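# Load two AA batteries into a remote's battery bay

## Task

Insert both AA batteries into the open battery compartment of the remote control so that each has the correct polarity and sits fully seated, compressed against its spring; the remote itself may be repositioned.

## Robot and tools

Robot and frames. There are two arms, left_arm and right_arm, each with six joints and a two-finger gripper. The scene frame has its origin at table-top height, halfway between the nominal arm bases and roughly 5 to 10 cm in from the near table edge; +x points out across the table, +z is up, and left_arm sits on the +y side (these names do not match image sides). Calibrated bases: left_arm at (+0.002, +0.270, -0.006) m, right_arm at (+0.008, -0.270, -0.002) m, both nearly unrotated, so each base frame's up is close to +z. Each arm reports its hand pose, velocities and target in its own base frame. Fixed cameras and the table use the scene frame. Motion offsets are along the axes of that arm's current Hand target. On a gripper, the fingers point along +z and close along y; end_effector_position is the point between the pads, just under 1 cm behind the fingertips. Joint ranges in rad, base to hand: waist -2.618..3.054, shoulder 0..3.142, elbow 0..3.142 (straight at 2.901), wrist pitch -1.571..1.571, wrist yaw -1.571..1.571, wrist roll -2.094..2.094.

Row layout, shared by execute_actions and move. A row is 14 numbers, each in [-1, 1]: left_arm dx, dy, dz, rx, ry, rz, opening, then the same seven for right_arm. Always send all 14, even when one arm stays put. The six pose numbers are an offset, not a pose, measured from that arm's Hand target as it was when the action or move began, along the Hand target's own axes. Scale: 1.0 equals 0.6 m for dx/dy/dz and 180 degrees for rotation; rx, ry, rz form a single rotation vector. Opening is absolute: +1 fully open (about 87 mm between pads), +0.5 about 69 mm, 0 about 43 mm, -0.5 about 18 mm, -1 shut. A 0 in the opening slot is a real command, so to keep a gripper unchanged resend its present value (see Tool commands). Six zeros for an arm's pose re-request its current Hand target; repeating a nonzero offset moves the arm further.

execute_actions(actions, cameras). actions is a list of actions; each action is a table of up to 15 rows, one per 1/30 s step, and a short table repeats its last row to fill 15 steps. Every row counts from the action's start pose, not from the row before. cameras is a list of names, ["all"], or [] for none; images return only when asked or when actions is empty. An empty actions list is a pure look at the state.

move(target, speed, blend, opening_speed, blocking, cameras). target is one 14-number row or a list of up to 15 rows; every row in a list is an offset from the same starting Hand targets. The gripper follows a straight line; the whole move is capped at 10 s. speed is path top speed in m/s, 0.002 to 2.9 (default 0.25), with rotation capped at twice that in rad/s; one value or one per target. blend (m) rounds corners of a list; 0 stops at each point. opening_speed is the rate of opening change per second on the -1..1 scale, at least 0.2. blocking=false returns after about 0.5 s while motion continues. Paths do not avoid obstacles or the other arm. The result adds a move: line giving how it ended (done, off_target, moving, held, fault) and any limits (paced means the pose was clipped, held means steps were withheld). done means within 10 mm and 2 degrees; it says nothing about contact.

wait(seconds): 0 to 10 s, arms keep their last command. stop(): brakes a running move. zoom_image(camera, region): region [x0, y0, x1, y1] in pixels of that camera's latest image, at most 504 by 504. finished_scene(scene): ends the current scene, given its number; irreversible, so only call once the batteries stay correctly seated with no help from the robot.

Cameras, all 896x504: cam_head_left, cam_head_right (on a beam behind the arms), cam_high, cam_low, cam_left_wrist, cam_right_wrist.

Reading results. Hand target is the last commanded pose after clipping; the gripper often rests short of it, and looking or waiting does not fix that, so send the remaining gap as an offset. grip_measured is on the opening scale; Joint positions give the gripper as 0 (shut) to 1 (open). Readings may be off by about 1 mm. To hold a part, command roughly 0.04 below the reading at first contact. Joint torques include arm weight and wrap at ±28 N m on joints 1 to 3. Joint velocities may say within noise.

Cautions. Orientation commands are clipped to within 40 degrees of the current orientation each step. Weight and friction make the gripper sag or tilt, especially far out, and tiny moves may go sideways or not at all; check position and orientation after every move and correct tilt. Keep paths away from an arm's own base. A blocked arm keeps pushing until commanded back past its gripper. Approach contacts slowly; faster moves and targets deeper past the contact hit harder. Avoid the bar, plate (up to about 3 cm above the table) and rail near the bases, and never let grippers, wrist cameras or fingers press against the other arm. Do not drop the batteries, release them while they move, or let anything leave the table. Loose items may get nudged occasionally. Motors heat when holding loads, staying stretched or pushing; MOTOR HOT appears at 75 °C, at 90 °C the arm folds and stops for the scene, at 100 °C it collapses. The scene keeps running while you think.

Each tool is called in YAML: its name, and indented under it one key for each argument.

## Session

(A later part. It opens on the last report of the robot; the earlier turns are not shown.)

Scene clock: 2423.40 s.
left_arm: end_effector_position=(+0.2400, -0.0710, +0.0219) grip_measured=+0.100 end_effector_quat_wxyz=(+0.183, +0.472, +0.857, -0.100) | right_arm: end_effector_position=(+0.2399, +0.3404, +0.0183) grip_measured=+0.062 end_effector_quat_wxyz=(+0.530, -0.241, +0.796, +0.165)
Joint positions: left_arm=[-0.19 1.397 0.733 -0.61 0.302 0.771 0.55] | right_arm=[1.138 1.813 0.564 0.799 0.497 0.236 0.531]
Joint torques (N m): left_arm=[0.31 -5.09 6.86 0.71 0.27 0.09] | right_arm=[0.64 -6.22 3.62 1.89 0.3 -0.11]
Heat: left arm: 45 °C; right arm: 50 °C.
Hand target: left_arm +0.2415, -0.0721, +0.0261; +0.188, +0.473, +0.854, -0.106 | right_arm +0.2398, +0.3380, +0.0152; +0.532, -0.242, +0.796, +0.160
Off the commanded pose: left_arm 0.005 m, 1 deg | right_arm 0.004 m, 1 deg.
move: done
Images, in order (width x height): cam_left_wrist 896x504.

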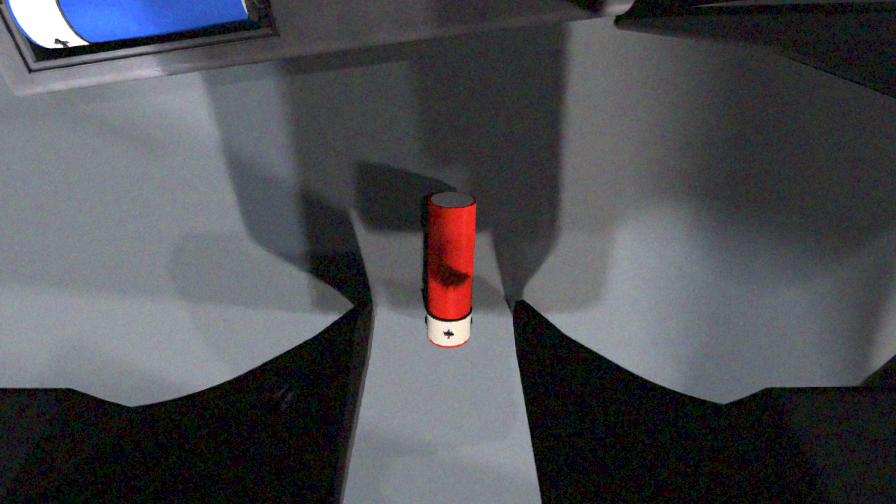

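move:
  target:
    - [-0.0045,0,-0.0098,0,0,0,0.1,0,0,0,0,0,0,-0.08]
    - [-0.0045,0,-0.0098,0,0,0,-0.75,0,0,0,0,0,0,-0.08]
  speed: 0.06
  opening_speed: 0.5
  cameras: ["cam_left_wrist","cam_right_wrist"]

Scene clock: 2435.63 s.
left_arm: end_effector_position=(+0.2339, -0.0698, +0.0214) grip_measured=-0.589 end_effector_quat_wxyz=(+0.171, +0.472, +0.859, -0.104) | right_arm: end_effector_position=(+0.2399, +0.3404, +0.0183) grip_measured=+0.062 end_effector_quat_wxyz=(+0.530, -0.241, +0.796, +0.165)
Joint positions: left_arm=[-0.19 1.397 0.735 -0.638 0.302 0.773 0.206] | right_arm=[1.138 1.813 0.564 0.799 0.497 0.236 0.531]
Joint torques (N m): left_arm=[0.32 -6.06 8.27 0.65 0.27 0.08] | right_arm=[0.68 -6.27 3.73 1.91 0.22 -0.01]
Heat: left arm: 45 °C; right arm: 50 °C.
Hand target: left_arm +0.2414, -0.0720, +0.0325; +0.188, +0.473, +0.854, -0.106 | right_arm +0.2398, +0.3380, +0.0152; +0.532, -0.242, +0.796, +0.160
Off the commanded pose: left_arm 0.014 m, 2 deg | right_arm 0.004 m, 1 deg.
move: off_target (left_arm); target 2's new opening was sent with left_arm's hand 0.013 m and 2 deg from that target
Images, in order (width x height): cam_left_wrist 896x504, cam_right_wrist 896x504.

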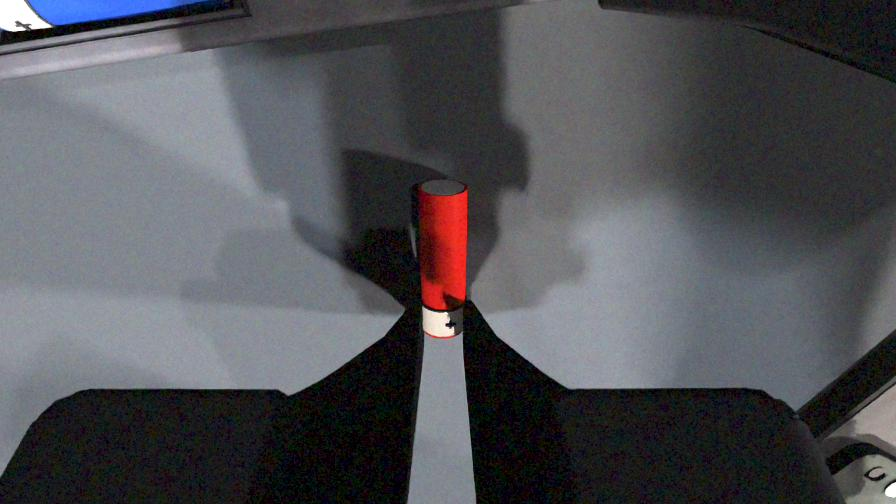

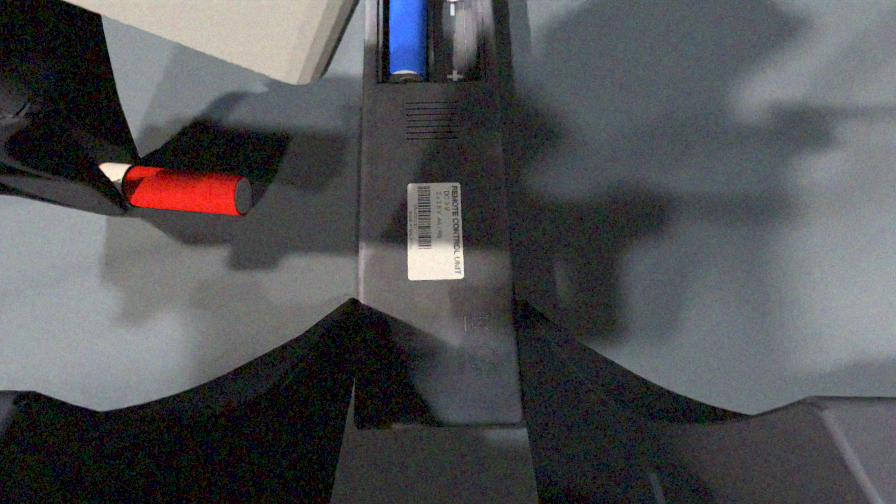

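move:
  target:
    - [-0.0634,0,-0.1359,0,0,0,-0.8,0,0,0,0,0,0,-0.08]
    - [-0.2256,0.0866,-0.0556,-0.1264,0.0955,-0.5267,-0.8,0,0,0,0,0,0,-0.08]
  blend: [0.02,0]
  speed: 0.2
  cameras: ["cam_left_wrist","cam_right_wrist","cam_low"]

zoom_image:
  camera: "cam_low"
  region: [400, 225, 500, 305]

Scene clock: 2468.67 s.
left_arm: end_effector_position=(+0.3400, -0.1372, +0.1168) grip_measured=-0.589 end_effector_quat_wxyz=(+0.010, -0.331, +0.944, +0.000) | right_arm: end_effector_position=(+0.2399, +0.3404, +0.0183) grip_measured=+0.062 end_effector_quat_wxyz=(+0.530, -0.241, +0.796, +0.165)
Joint positions: left_arm=[-0.296 2.013 1.833 -1.374 -0.012 -0.97 0.206] | right_arm=[1.138 1.813 0.564 0.799 0.497 0.236 0.531]
Joint torques (N m): left_arm=[-0.49 -9.2 8.55 0.19 -0.24 -0.08] | right_arm=[0.72 -6.24 3.74 1.89 0.2 -0.08]
Heat: left arm: 45 °C; right arm: 50 °C.
Hand target: left_arm +0.3434, -0.1367, +0.1196; +0.015, -0.334, +0.942, +0.006 | right_arm +0.2398, +0.3380, +0.0152; +0.532, -0.242, +0.796, +0.160
Off the commanded pose: left_arm 0.004 m, 1 deg | right_arm 0.004 m, 1 deg.
move: done
Images, in order (width x height): cam_low 896x504, cam_left_wrist 896x504, cam_right_wrist 896x504.

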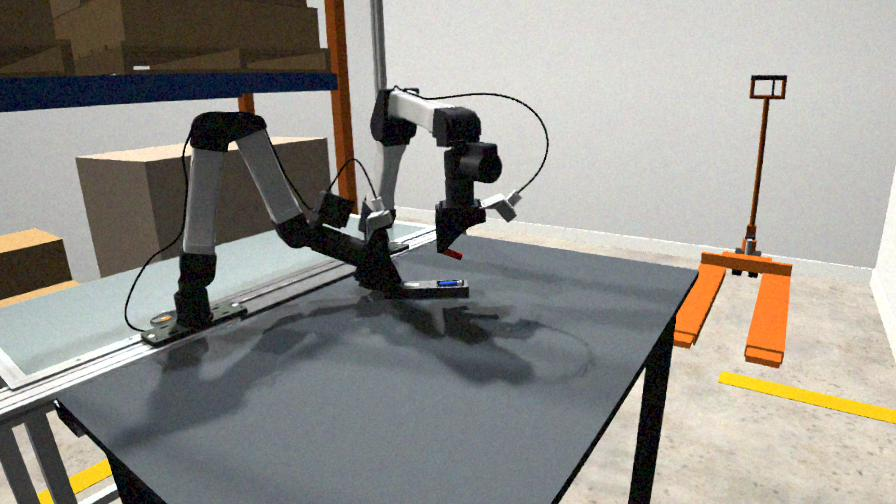

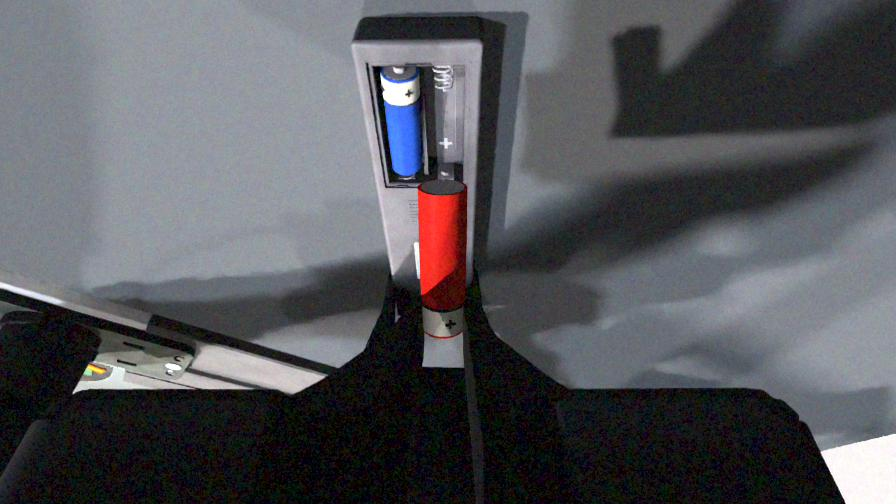

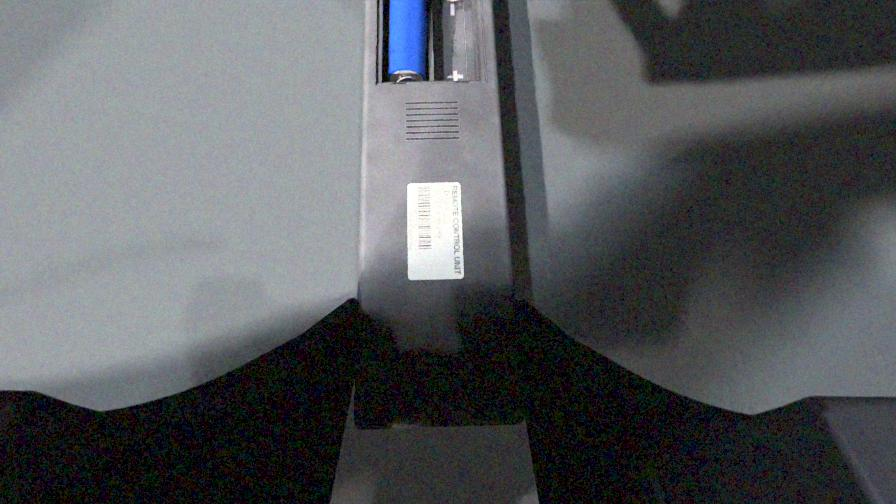

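Scaled by 5.040 from the camera's 896x504 image, which has a finer 1280x720 frame.

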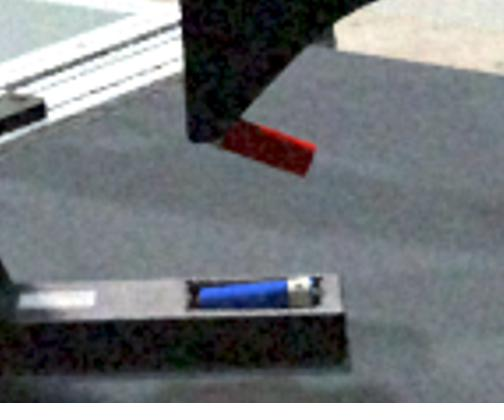

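move:
  target: [0.0093,-0.0017,0.075,-0.0004,0,-0.0128,-0.8,0,0,0,0,0,0,-0.08]
  speed: 0.12
  cameras: ["cam_left_wrist","cam_right_wrist","cam_low"]

zoom_image:
  camera: "cam_low"
  region: [409, 245, 493, 305]

zoom_image:
  camera: "cam_left_wrist"
  region: [330, 80, 580, 360]

Scene clock: 2493.90 s.
left_arm: end_effector_position=(+0.3386, -0.1402, +0.0790) grip_measured=-0.589 end_effector_quat_wxyz=(+0.008, -0.351, +0.936, +0.002) | right_arm: end_effector_position=(+0.2399, +0.3404, +0.0183) grip_measured=+0.062 end_effector_quat_wxyz=(+0.530, -0.241, +0.796, +0.165)
Joint positions: left_arm=[-0.302 2.013 1.682 -1.23 -0.013 -1.019 0.206] | right_arm=[1.138 1.813 0.564 0.799 0.497 0.236 0.531]
Joint torques (N m): left_arm=[-0.66 -9.83 4.93 0.5 -0.24 -0.08] | right_arm=[0.55 -6.19 3.78 1.94 0.26 -0.07]
Heat: left arm: 48 °C; right arm: 50 °C.
Hand target: left_arm +0.3408, -0.1400, +0.0744; +0.015, -0.353, +0.936, +0.007 | right_arm +0.2398, +0.3380, +0.0152; +0.532, -0.242, +0.796, +0.160
Off the commanded pose: left_arm 0.005 m, 1 deg | right_arm 0.004 m, 1 deg.
move: done
Images, in order (width x height): cam_low 896x504, cam_left_wrist 896x504, cam_right_wrist 896x504.

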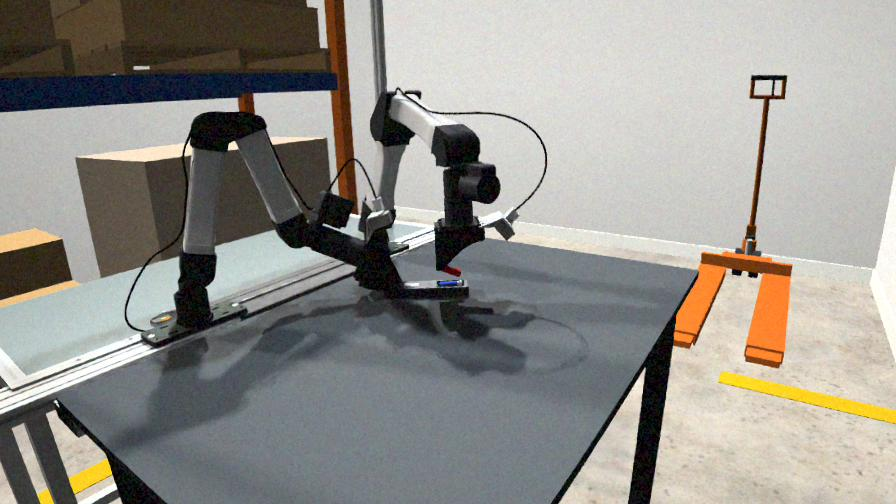

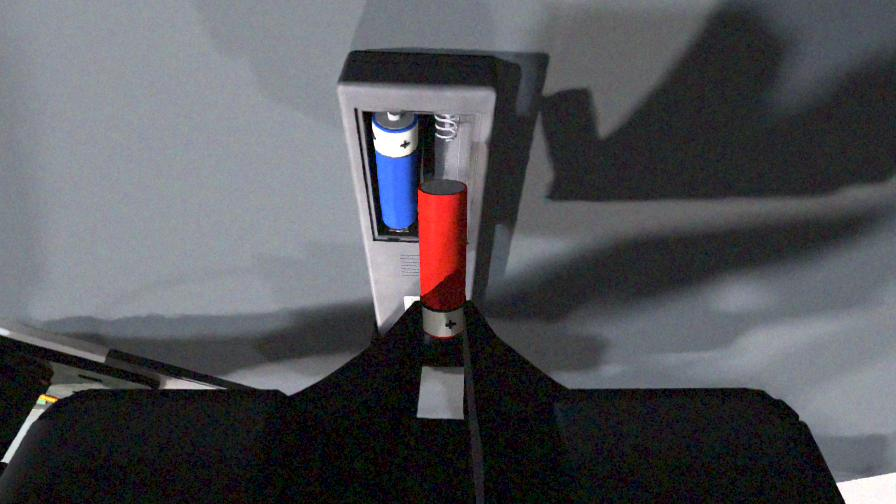

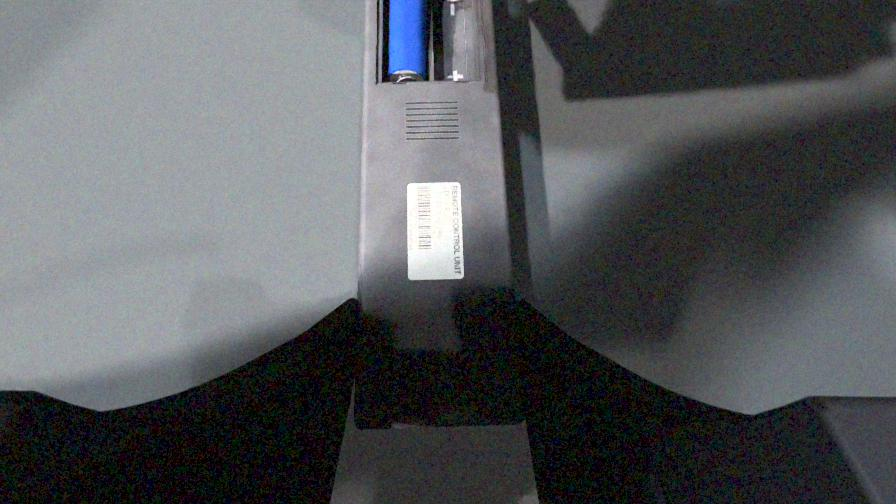

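Scaled by 6.000 from the camera's 896x504 image, which has a finer 1280x720 frame.

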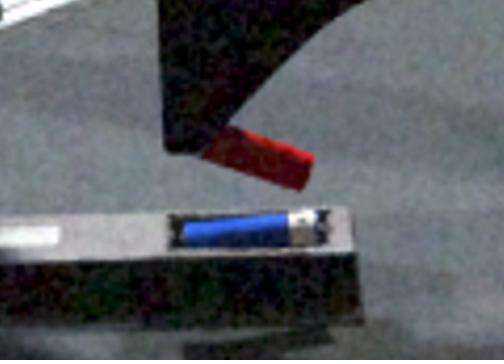

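Scaled by 1.800 from the camera's 896x504 image, which has a finer 1280x720 frame.

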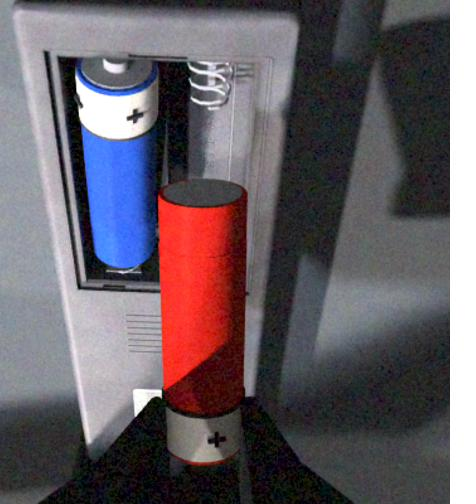

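move:
  target: [0.0017,-0.002,0.0433,0,0,0,-0.8,0,0,0,0,0,0,-0.08]
  speed: 0.08
  cameras: ["cam_left_wrist","cam_right_wrist","cam_low"]

zoom_image:
  camera: "cam_low"
  region: [409, 245, 493, 305]

zoom_image:
  camera: "cam_left_wrist"
  region: [330, 100, 580, 380]

zoom_image:
  camera: "cam_right_wrist"
  region: [370, 0, 540, 120]

Scene clock: 2514.67 s.
left_arm: end_effector_position=(+0.3364, -0.1400, +0.0546) grip_measured=-0.589 end_effector_quat_wxyz=(+0.004, -0.351, +0.936, +0.005) | right_arm: end_effector_position=(+0.2400, +0.3403, +0.0184) grip_measured=+0.062 end_effector_quat_wxyz=(+0.530, -0.240, +0.796, +0.165)
Joint positions: left_arm=[-0.303 2.028 1.605 -1.148 -0.013 -1.021 0.206] | right_arm=[1.138 1.813 0.564 0.799 0.498 0.236 0.531]
Joint torques (N m): left_arm=[-0.7 -9.57 4.96 0.62 -0.22 -0.08] | right_arm=[0.68 -6.28 3.79 1.92 0.24 -0.05]
Heat: left arm: 50 °C; right arm: 50 °C.
Hand target: left_arm +0.3413, -0.1410, +0.0484; +0.015, -0.353, +0.936, +0.007 | right_arm +0.2398, +0.3380, +0.0152; +0.532, -0.242, +0.796, +0.160
Off the commanded pose: left_arm 0.008 m, 1 deg | right_arm 0.004 m, 1 deg.
move: done
Images, in order (width x height): cam_low 896x504, cam_left_wrist 896x504, cam_right_wrist 896x504.

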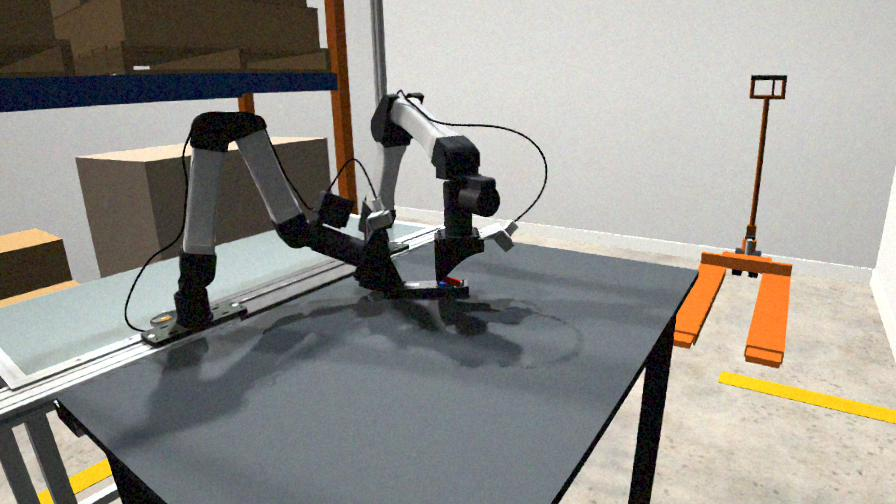

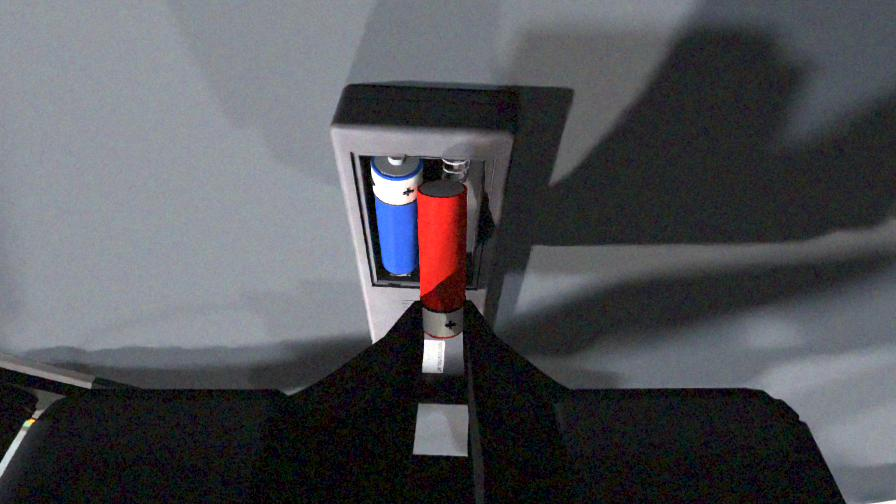

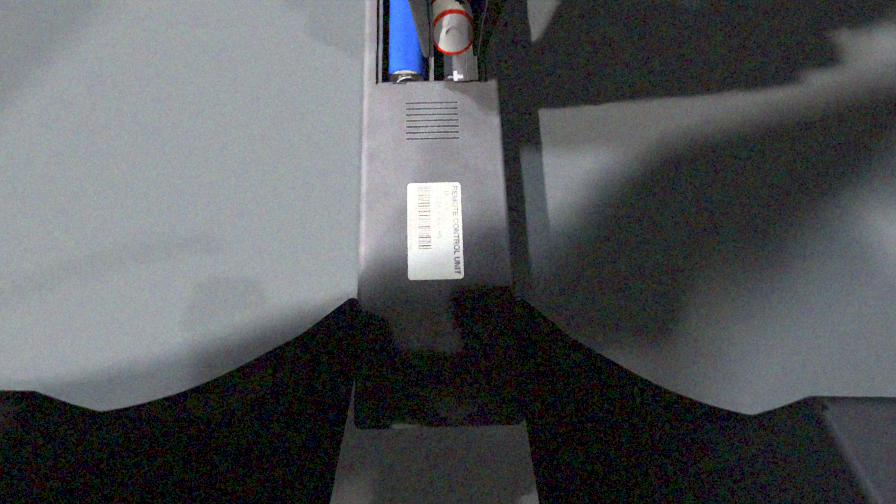

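Scaled by 6.000 from the camera's 896x504 image, which has a finer 1280x720 frame.

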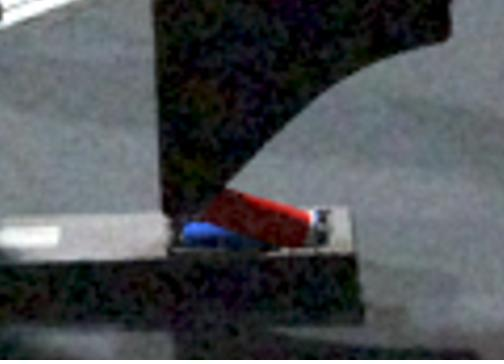

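Scaled by 1.800 from the camera's 896x504 image, which has a finer 1280x720 frame.

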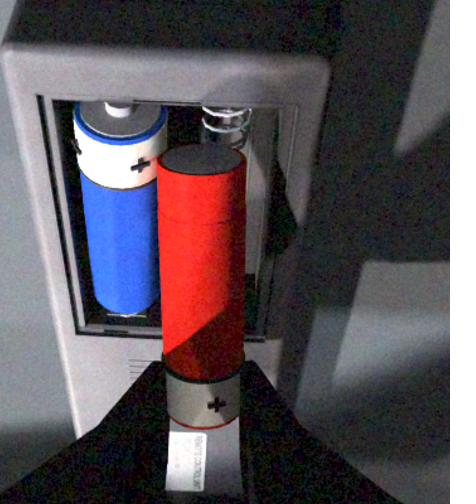

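Scaled by 2.965 from the camera's 896x504 image, which has a finer 1280x720 frame.

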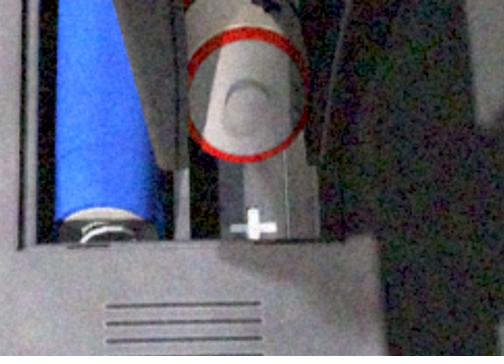

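move:
  target:
    - [-0.0004,-0.001,-0.02,0,0,0,-0.8,0,0,0,0,0,0,-0.08]
    - [-0.0004,-0.0015,-0.02,0.001,0,0.0306,-0.8,0,0,0,0,0,0,-0.08]
  speed: 0.08
  cameras: ["cam_left_wrist","cam_right_wrist","cam_low"]

zoom_image:
  camera: "cam_low"
  region: [409, 245, 493, 305]

zoom_image:
  camera: "cam_left_wrist"
  region: [330, 100, 580, 380]

zoom_image:
  camera: "cam_right_wrist"
  region: [370, 0, 540, 120]

Scene clock: 2537.43 s.
left_arm: end_effector_position=(+0.3373, -0.1408, +0.0583) grip_measured=-0.589 end_effector_quat_wxyz=(+0.010, -0.313, +0.950, +0.002) | right_arm: end_effector_position=(+0.2401, +0.3403, +0.0184) grip_measured=+0.062 end_effector_quat_wxyz=(+0.530, -0.240, +0.796, +0.165)
Joint positions: left_arm=[-0.31 2.028 1.621 -1.151 -0.015 -0.947 0.206] | right_arm=[1.138 1.813 0.564 0.799 0.498 0.236 0.531]
Joint torques (N m): left_arm=[-0.69 -9.14 8.46 0.25 -0.21 0.1] | right_arm=[0.59 -6.3 3.77 1.91 0.21 -0.09]
Heat: left arm: 51 °C; right arm: 50 °C.
Hand target: left_arm +0.3419, -0.1417, +0.0604; +0.015, -0.307, +0.952, +0.006 | right_arm +0.2398, +0.3380, +0.0152; +0.532, -0.242, +0.796, +0.160
Off the commanded pose: left_arm 0.005 m, 1 deg | right_arm 0.004 m, 1 deg.
move: done
Images, in order (width x height): cam_low 896x504, cam_left_wrist 896x504, cam_right_wrist 896x504.

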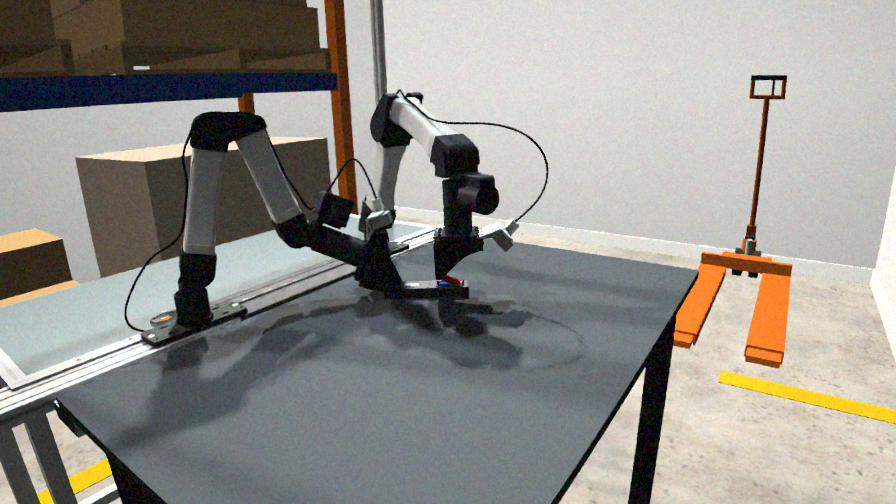

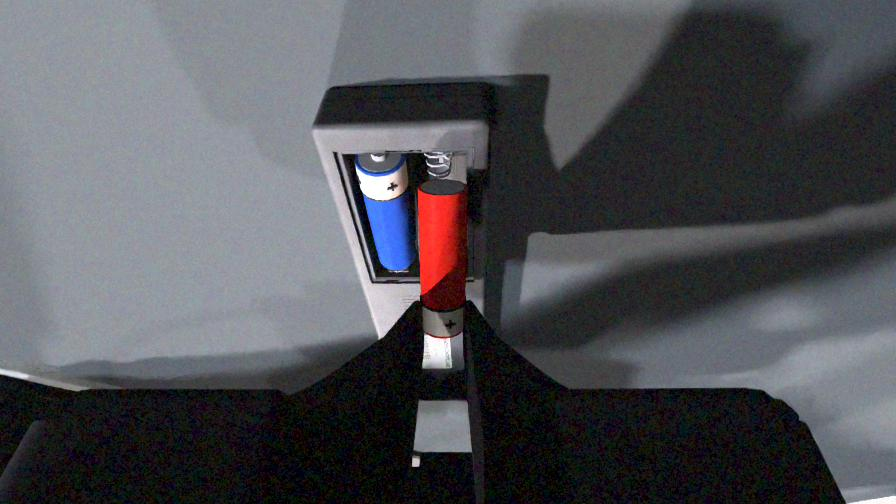

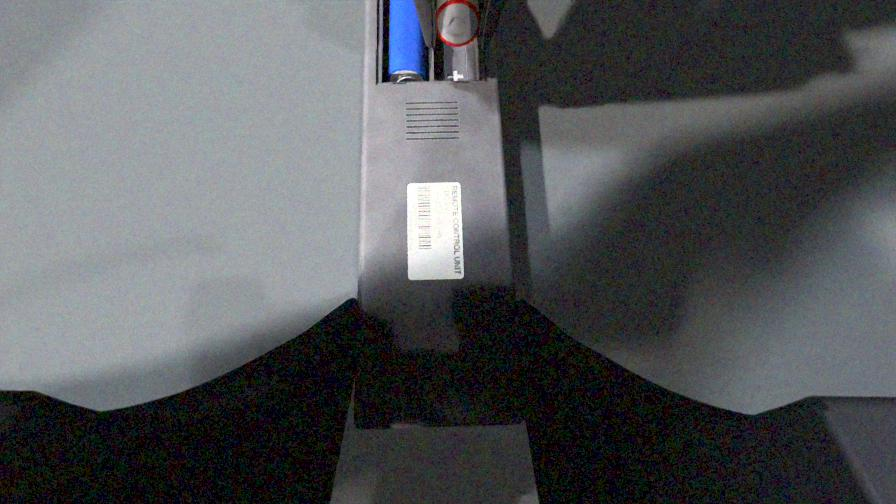

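Scaled by 6.000 from the camera's 896x504 image, which has a finer 1280x720 frame.

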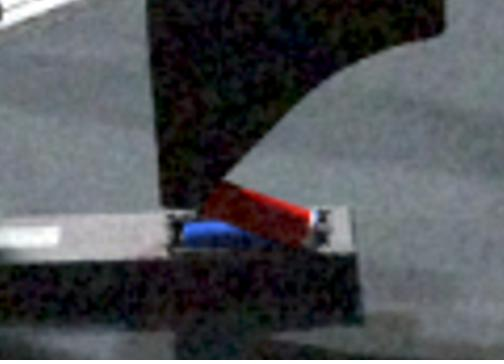

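Scaled by 1.800 from the camera's 896x504 image, which has a finer 1280x720 frame.

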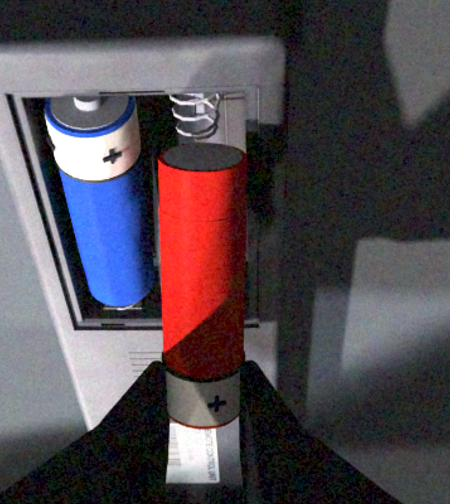

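Scaled by 2.965 from the camera's 896x504 image, which has a finer 1280x720 frame.

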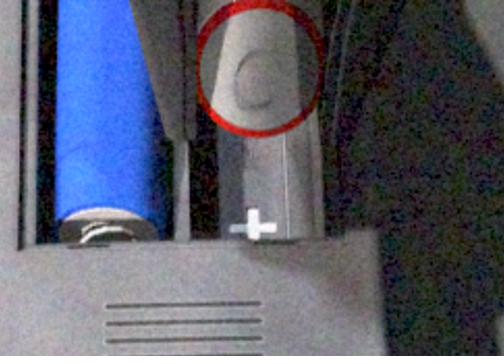

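move:
  target: [0.0015,0.0017,0.0205,0,0,0,-0.8,0,0,0,0,0,0,-0.08]
  speed: 0.06
  cameras: ["cam_left_wrist","cam_right_wrist","cam_low"]

zoom_image:
  camera: "cam_low"
  region: [409, 245, 493, 305]

zoom_image:
  camera: "cam_left_wrist"
  region: [330, 100, 580, 380]

zoom_image:
  camera: "cam_right_wrist"
  region: [370, 0, 540, 120]

Scene clock: 2554.83 s.
left_arm: end_effector_position=(+0.3388, -0.1413, +0.0561) grip_measured=-0.589 end_effector_quat_wxyz=(+0.010, -0.313, +0.950, +0.002) | right_arm: end_effector_position=(+0.2401, +0.3403, +0.0184) grip_measured=+0.062 end_effector_quat_wxyz=(+0.530, -0.240, +0.796, +0.165)
Joint positions: left_arm=[-0.31 2.034 1.621 -1.143 -0.015 -0.946 0.206] | right_arm=[1.138 1.813 0.564 0.799 0.498 0.236 0.531]
Joint torques (N m): left_arm=[-0.62 -9.28 4.6 0.61 -0.21 0.08] | right_arm=[0.59 -6.24 3.82 1.85 0.24 -0.11]
Heat: left arm: 51 °C; right arm: 50 °C.
Hand target: left_arm +0.3409, -0.1412, +0.0482; +0.015, -0.307, +0.951, +0.006 | right_arm +0.2398, +0.3380, +0.0152; +0.532, -0.242, +0.796, +0.160
Off the commanded pose: left_arm 0.008 m, 1 deg | right_arm 0.004 m, 1 deg.
move: done
Images, in order (width x height): cam_low 896x504, cam_left_wrist 896x504, cam_right_wrist 896x504.

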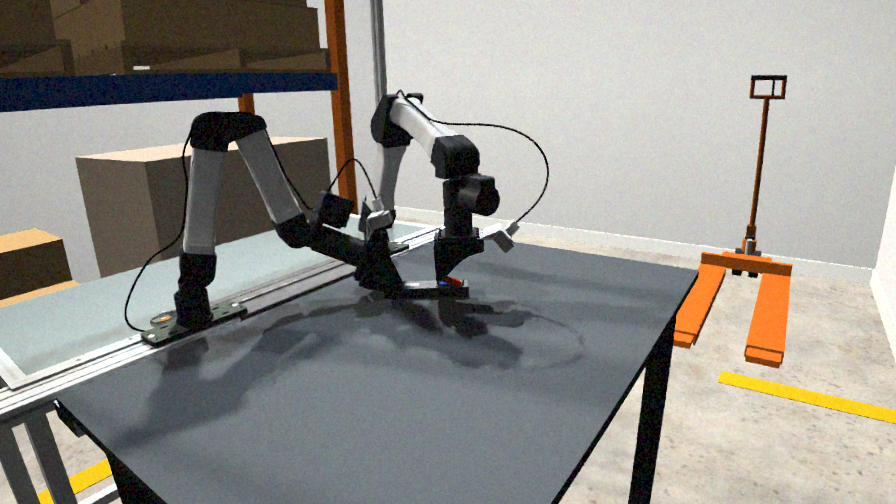

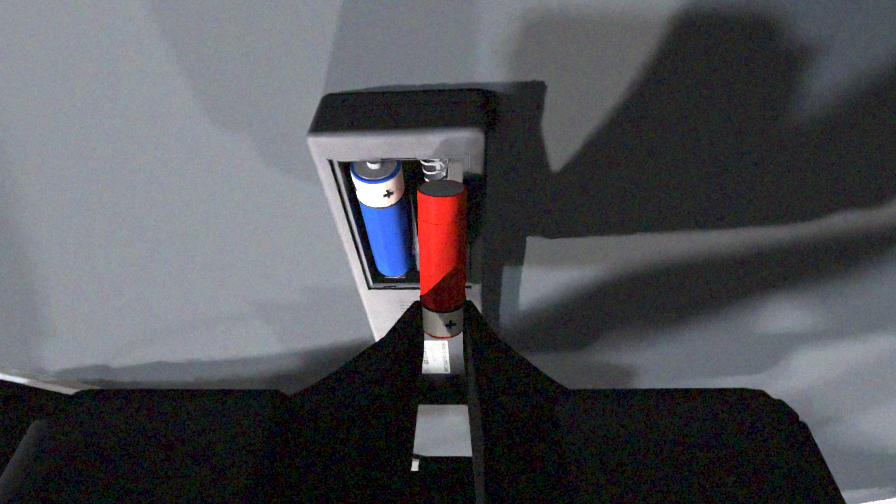

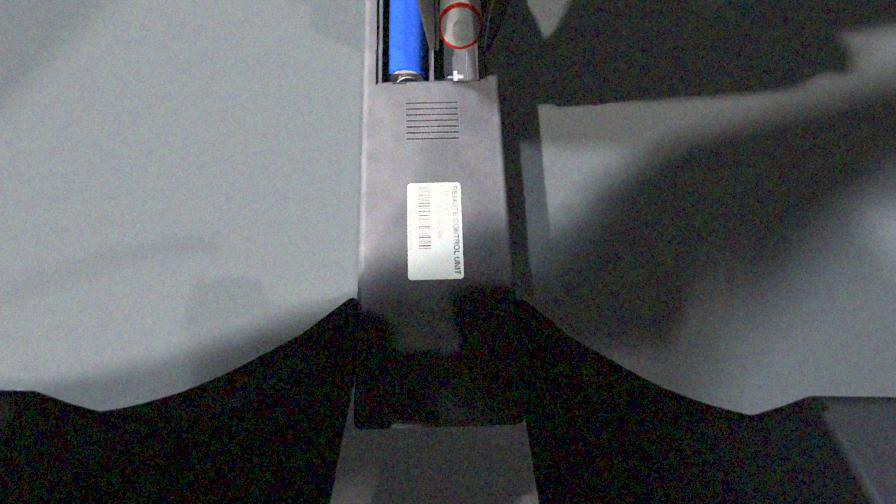

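Scaled by 6.000 from the camera's 896x504 image, which has a finer 1280x720 frame.

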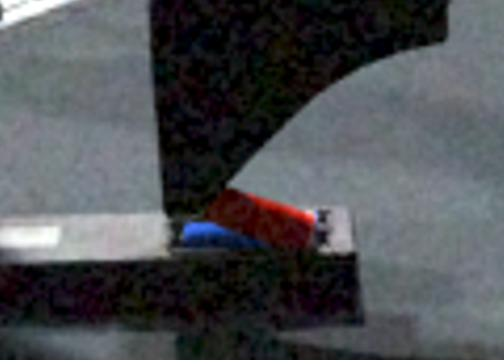

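Scaled by 1.800 from the camera's 896x504 image, which has a finer 1280x720 frame.

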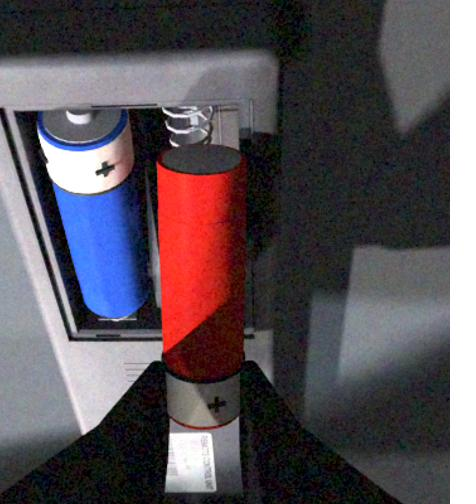

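Scaled by 2.965 from the camera's 896x504 image, which has a finer 1280x720 frame.

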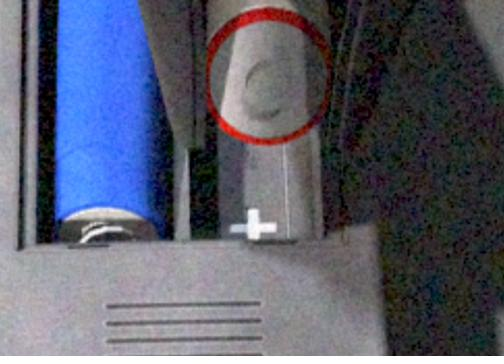

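move:
  target:
    - [0,0,-0.017,0,0,0,-0.8,0,0,0,0,0,0,-0.08]
    - [0,0.006,-0.017,0,0,0,-0.8,0,0,0,0,0,0,-0.08]
    - [0,0.006,0,0,0,0,-0.8,0,0,0,0,0,0,-0.08]
  speed: 0.06
  cameras: ["cam_left_wrist","cam_right_wrist","cam_low"]

zoom_image:
  camera: "cam_low"
  region: [409, 245, 493, 305]

zoom_image:
  camera: "cam_left_wrist"
  region: [330, 100, 580, 380]

zoom_image:
  camera: "cam_right_wrist"
  region: [370, 0, 540, 120]

Scene clock: 2571.90 s.
left_arm: end_effector_position=(+0.3378, -0.1408, +0.0527) grip_measured=-0.589 end_effector_quat_wxyz=(+0.010, -0.310, +0.951, +0.002) | right_arm: end_effector_position=(+0.2401, +0.3403, +0.0184) grip_measured=+0.062 end_effector_quat_wxyz=(+0.530, -0.240, +0.796, +0.165)
Joint positions: left_arm=[-0.31 2.034 1.607 -1.13 -0.015 -0.941 0.206] | right_arm=[1.138 1.813 0.564 0.799 0.498 0.236 0.531]
Joint torques (N m): left_arm=[-0.16 -10.24 4.38 0.53 -0.2 0.07] | right_arm=[0.7 -6.27 3.9 1.85 0.18 -0.08]
Heat: left arm: 52 °C; right arm: 50 °C.
Hand target: left_arm +0.3387, -0.1382, +0.0481; +0.015, -0.307, +0.951, +0.006 | right_arm +0.2398, +0.3380, +0.0152; +0.532, -0.242, +0.796, +0.160
Off the commanded pose: left_arm 0.005 m, 1 deg | right_arm 0.004 m, 1 deg.
move: done
Images, in order (width x height): cam_low 896x504, cam_left_wrist 896x504, cam_right_wrist 896x504.

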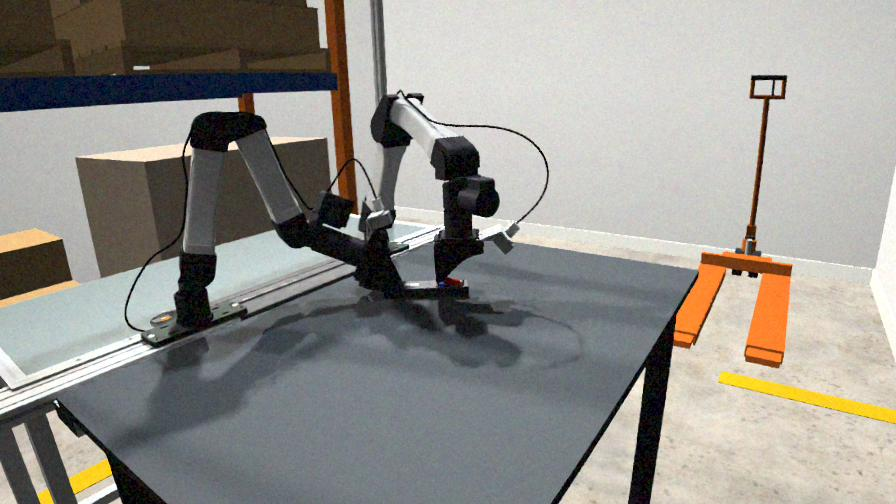

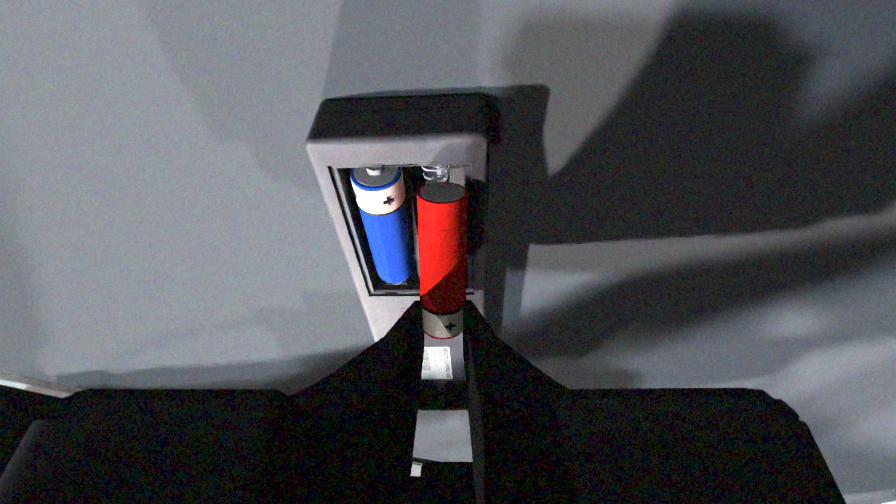

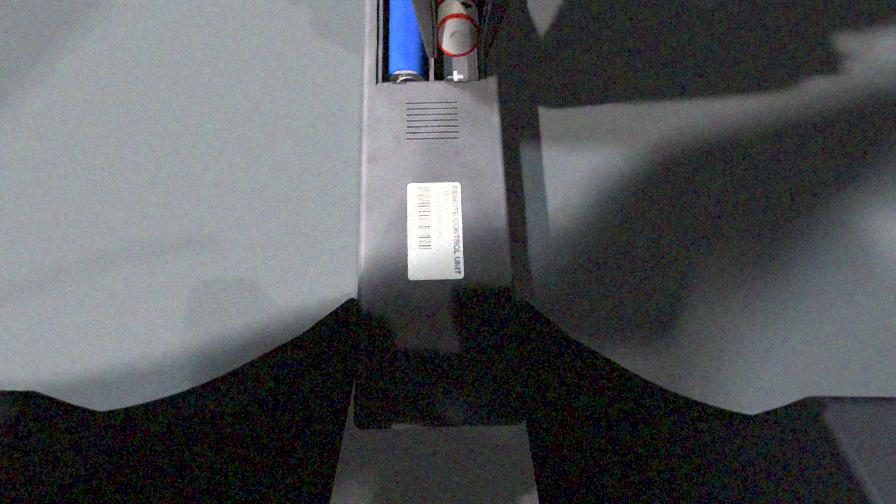

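Scaled by 6.000 from the camera's 896x504 image, which has a finer 1280x720 frame.

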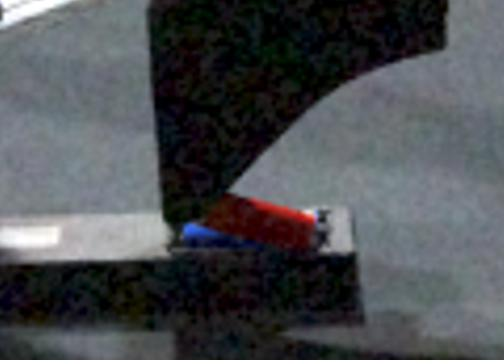

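Scaled by 1.800 from the camera's 896x504 image, which has a finer 1280x720 frame.

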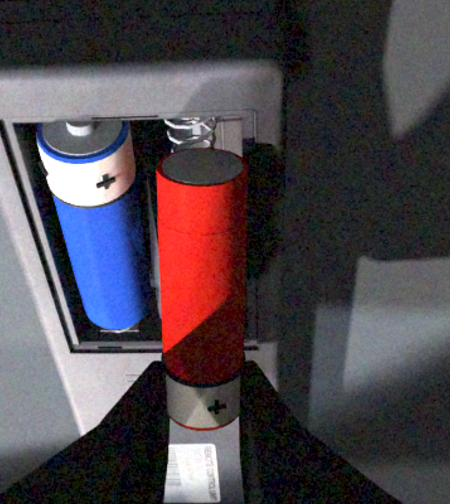

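Scaled by 2.965 from the camera's 896x504 image, which has a finer 1280x720 frame.

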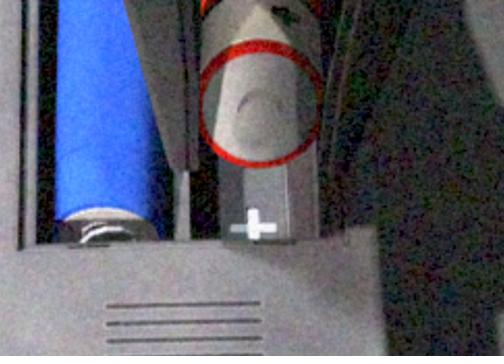

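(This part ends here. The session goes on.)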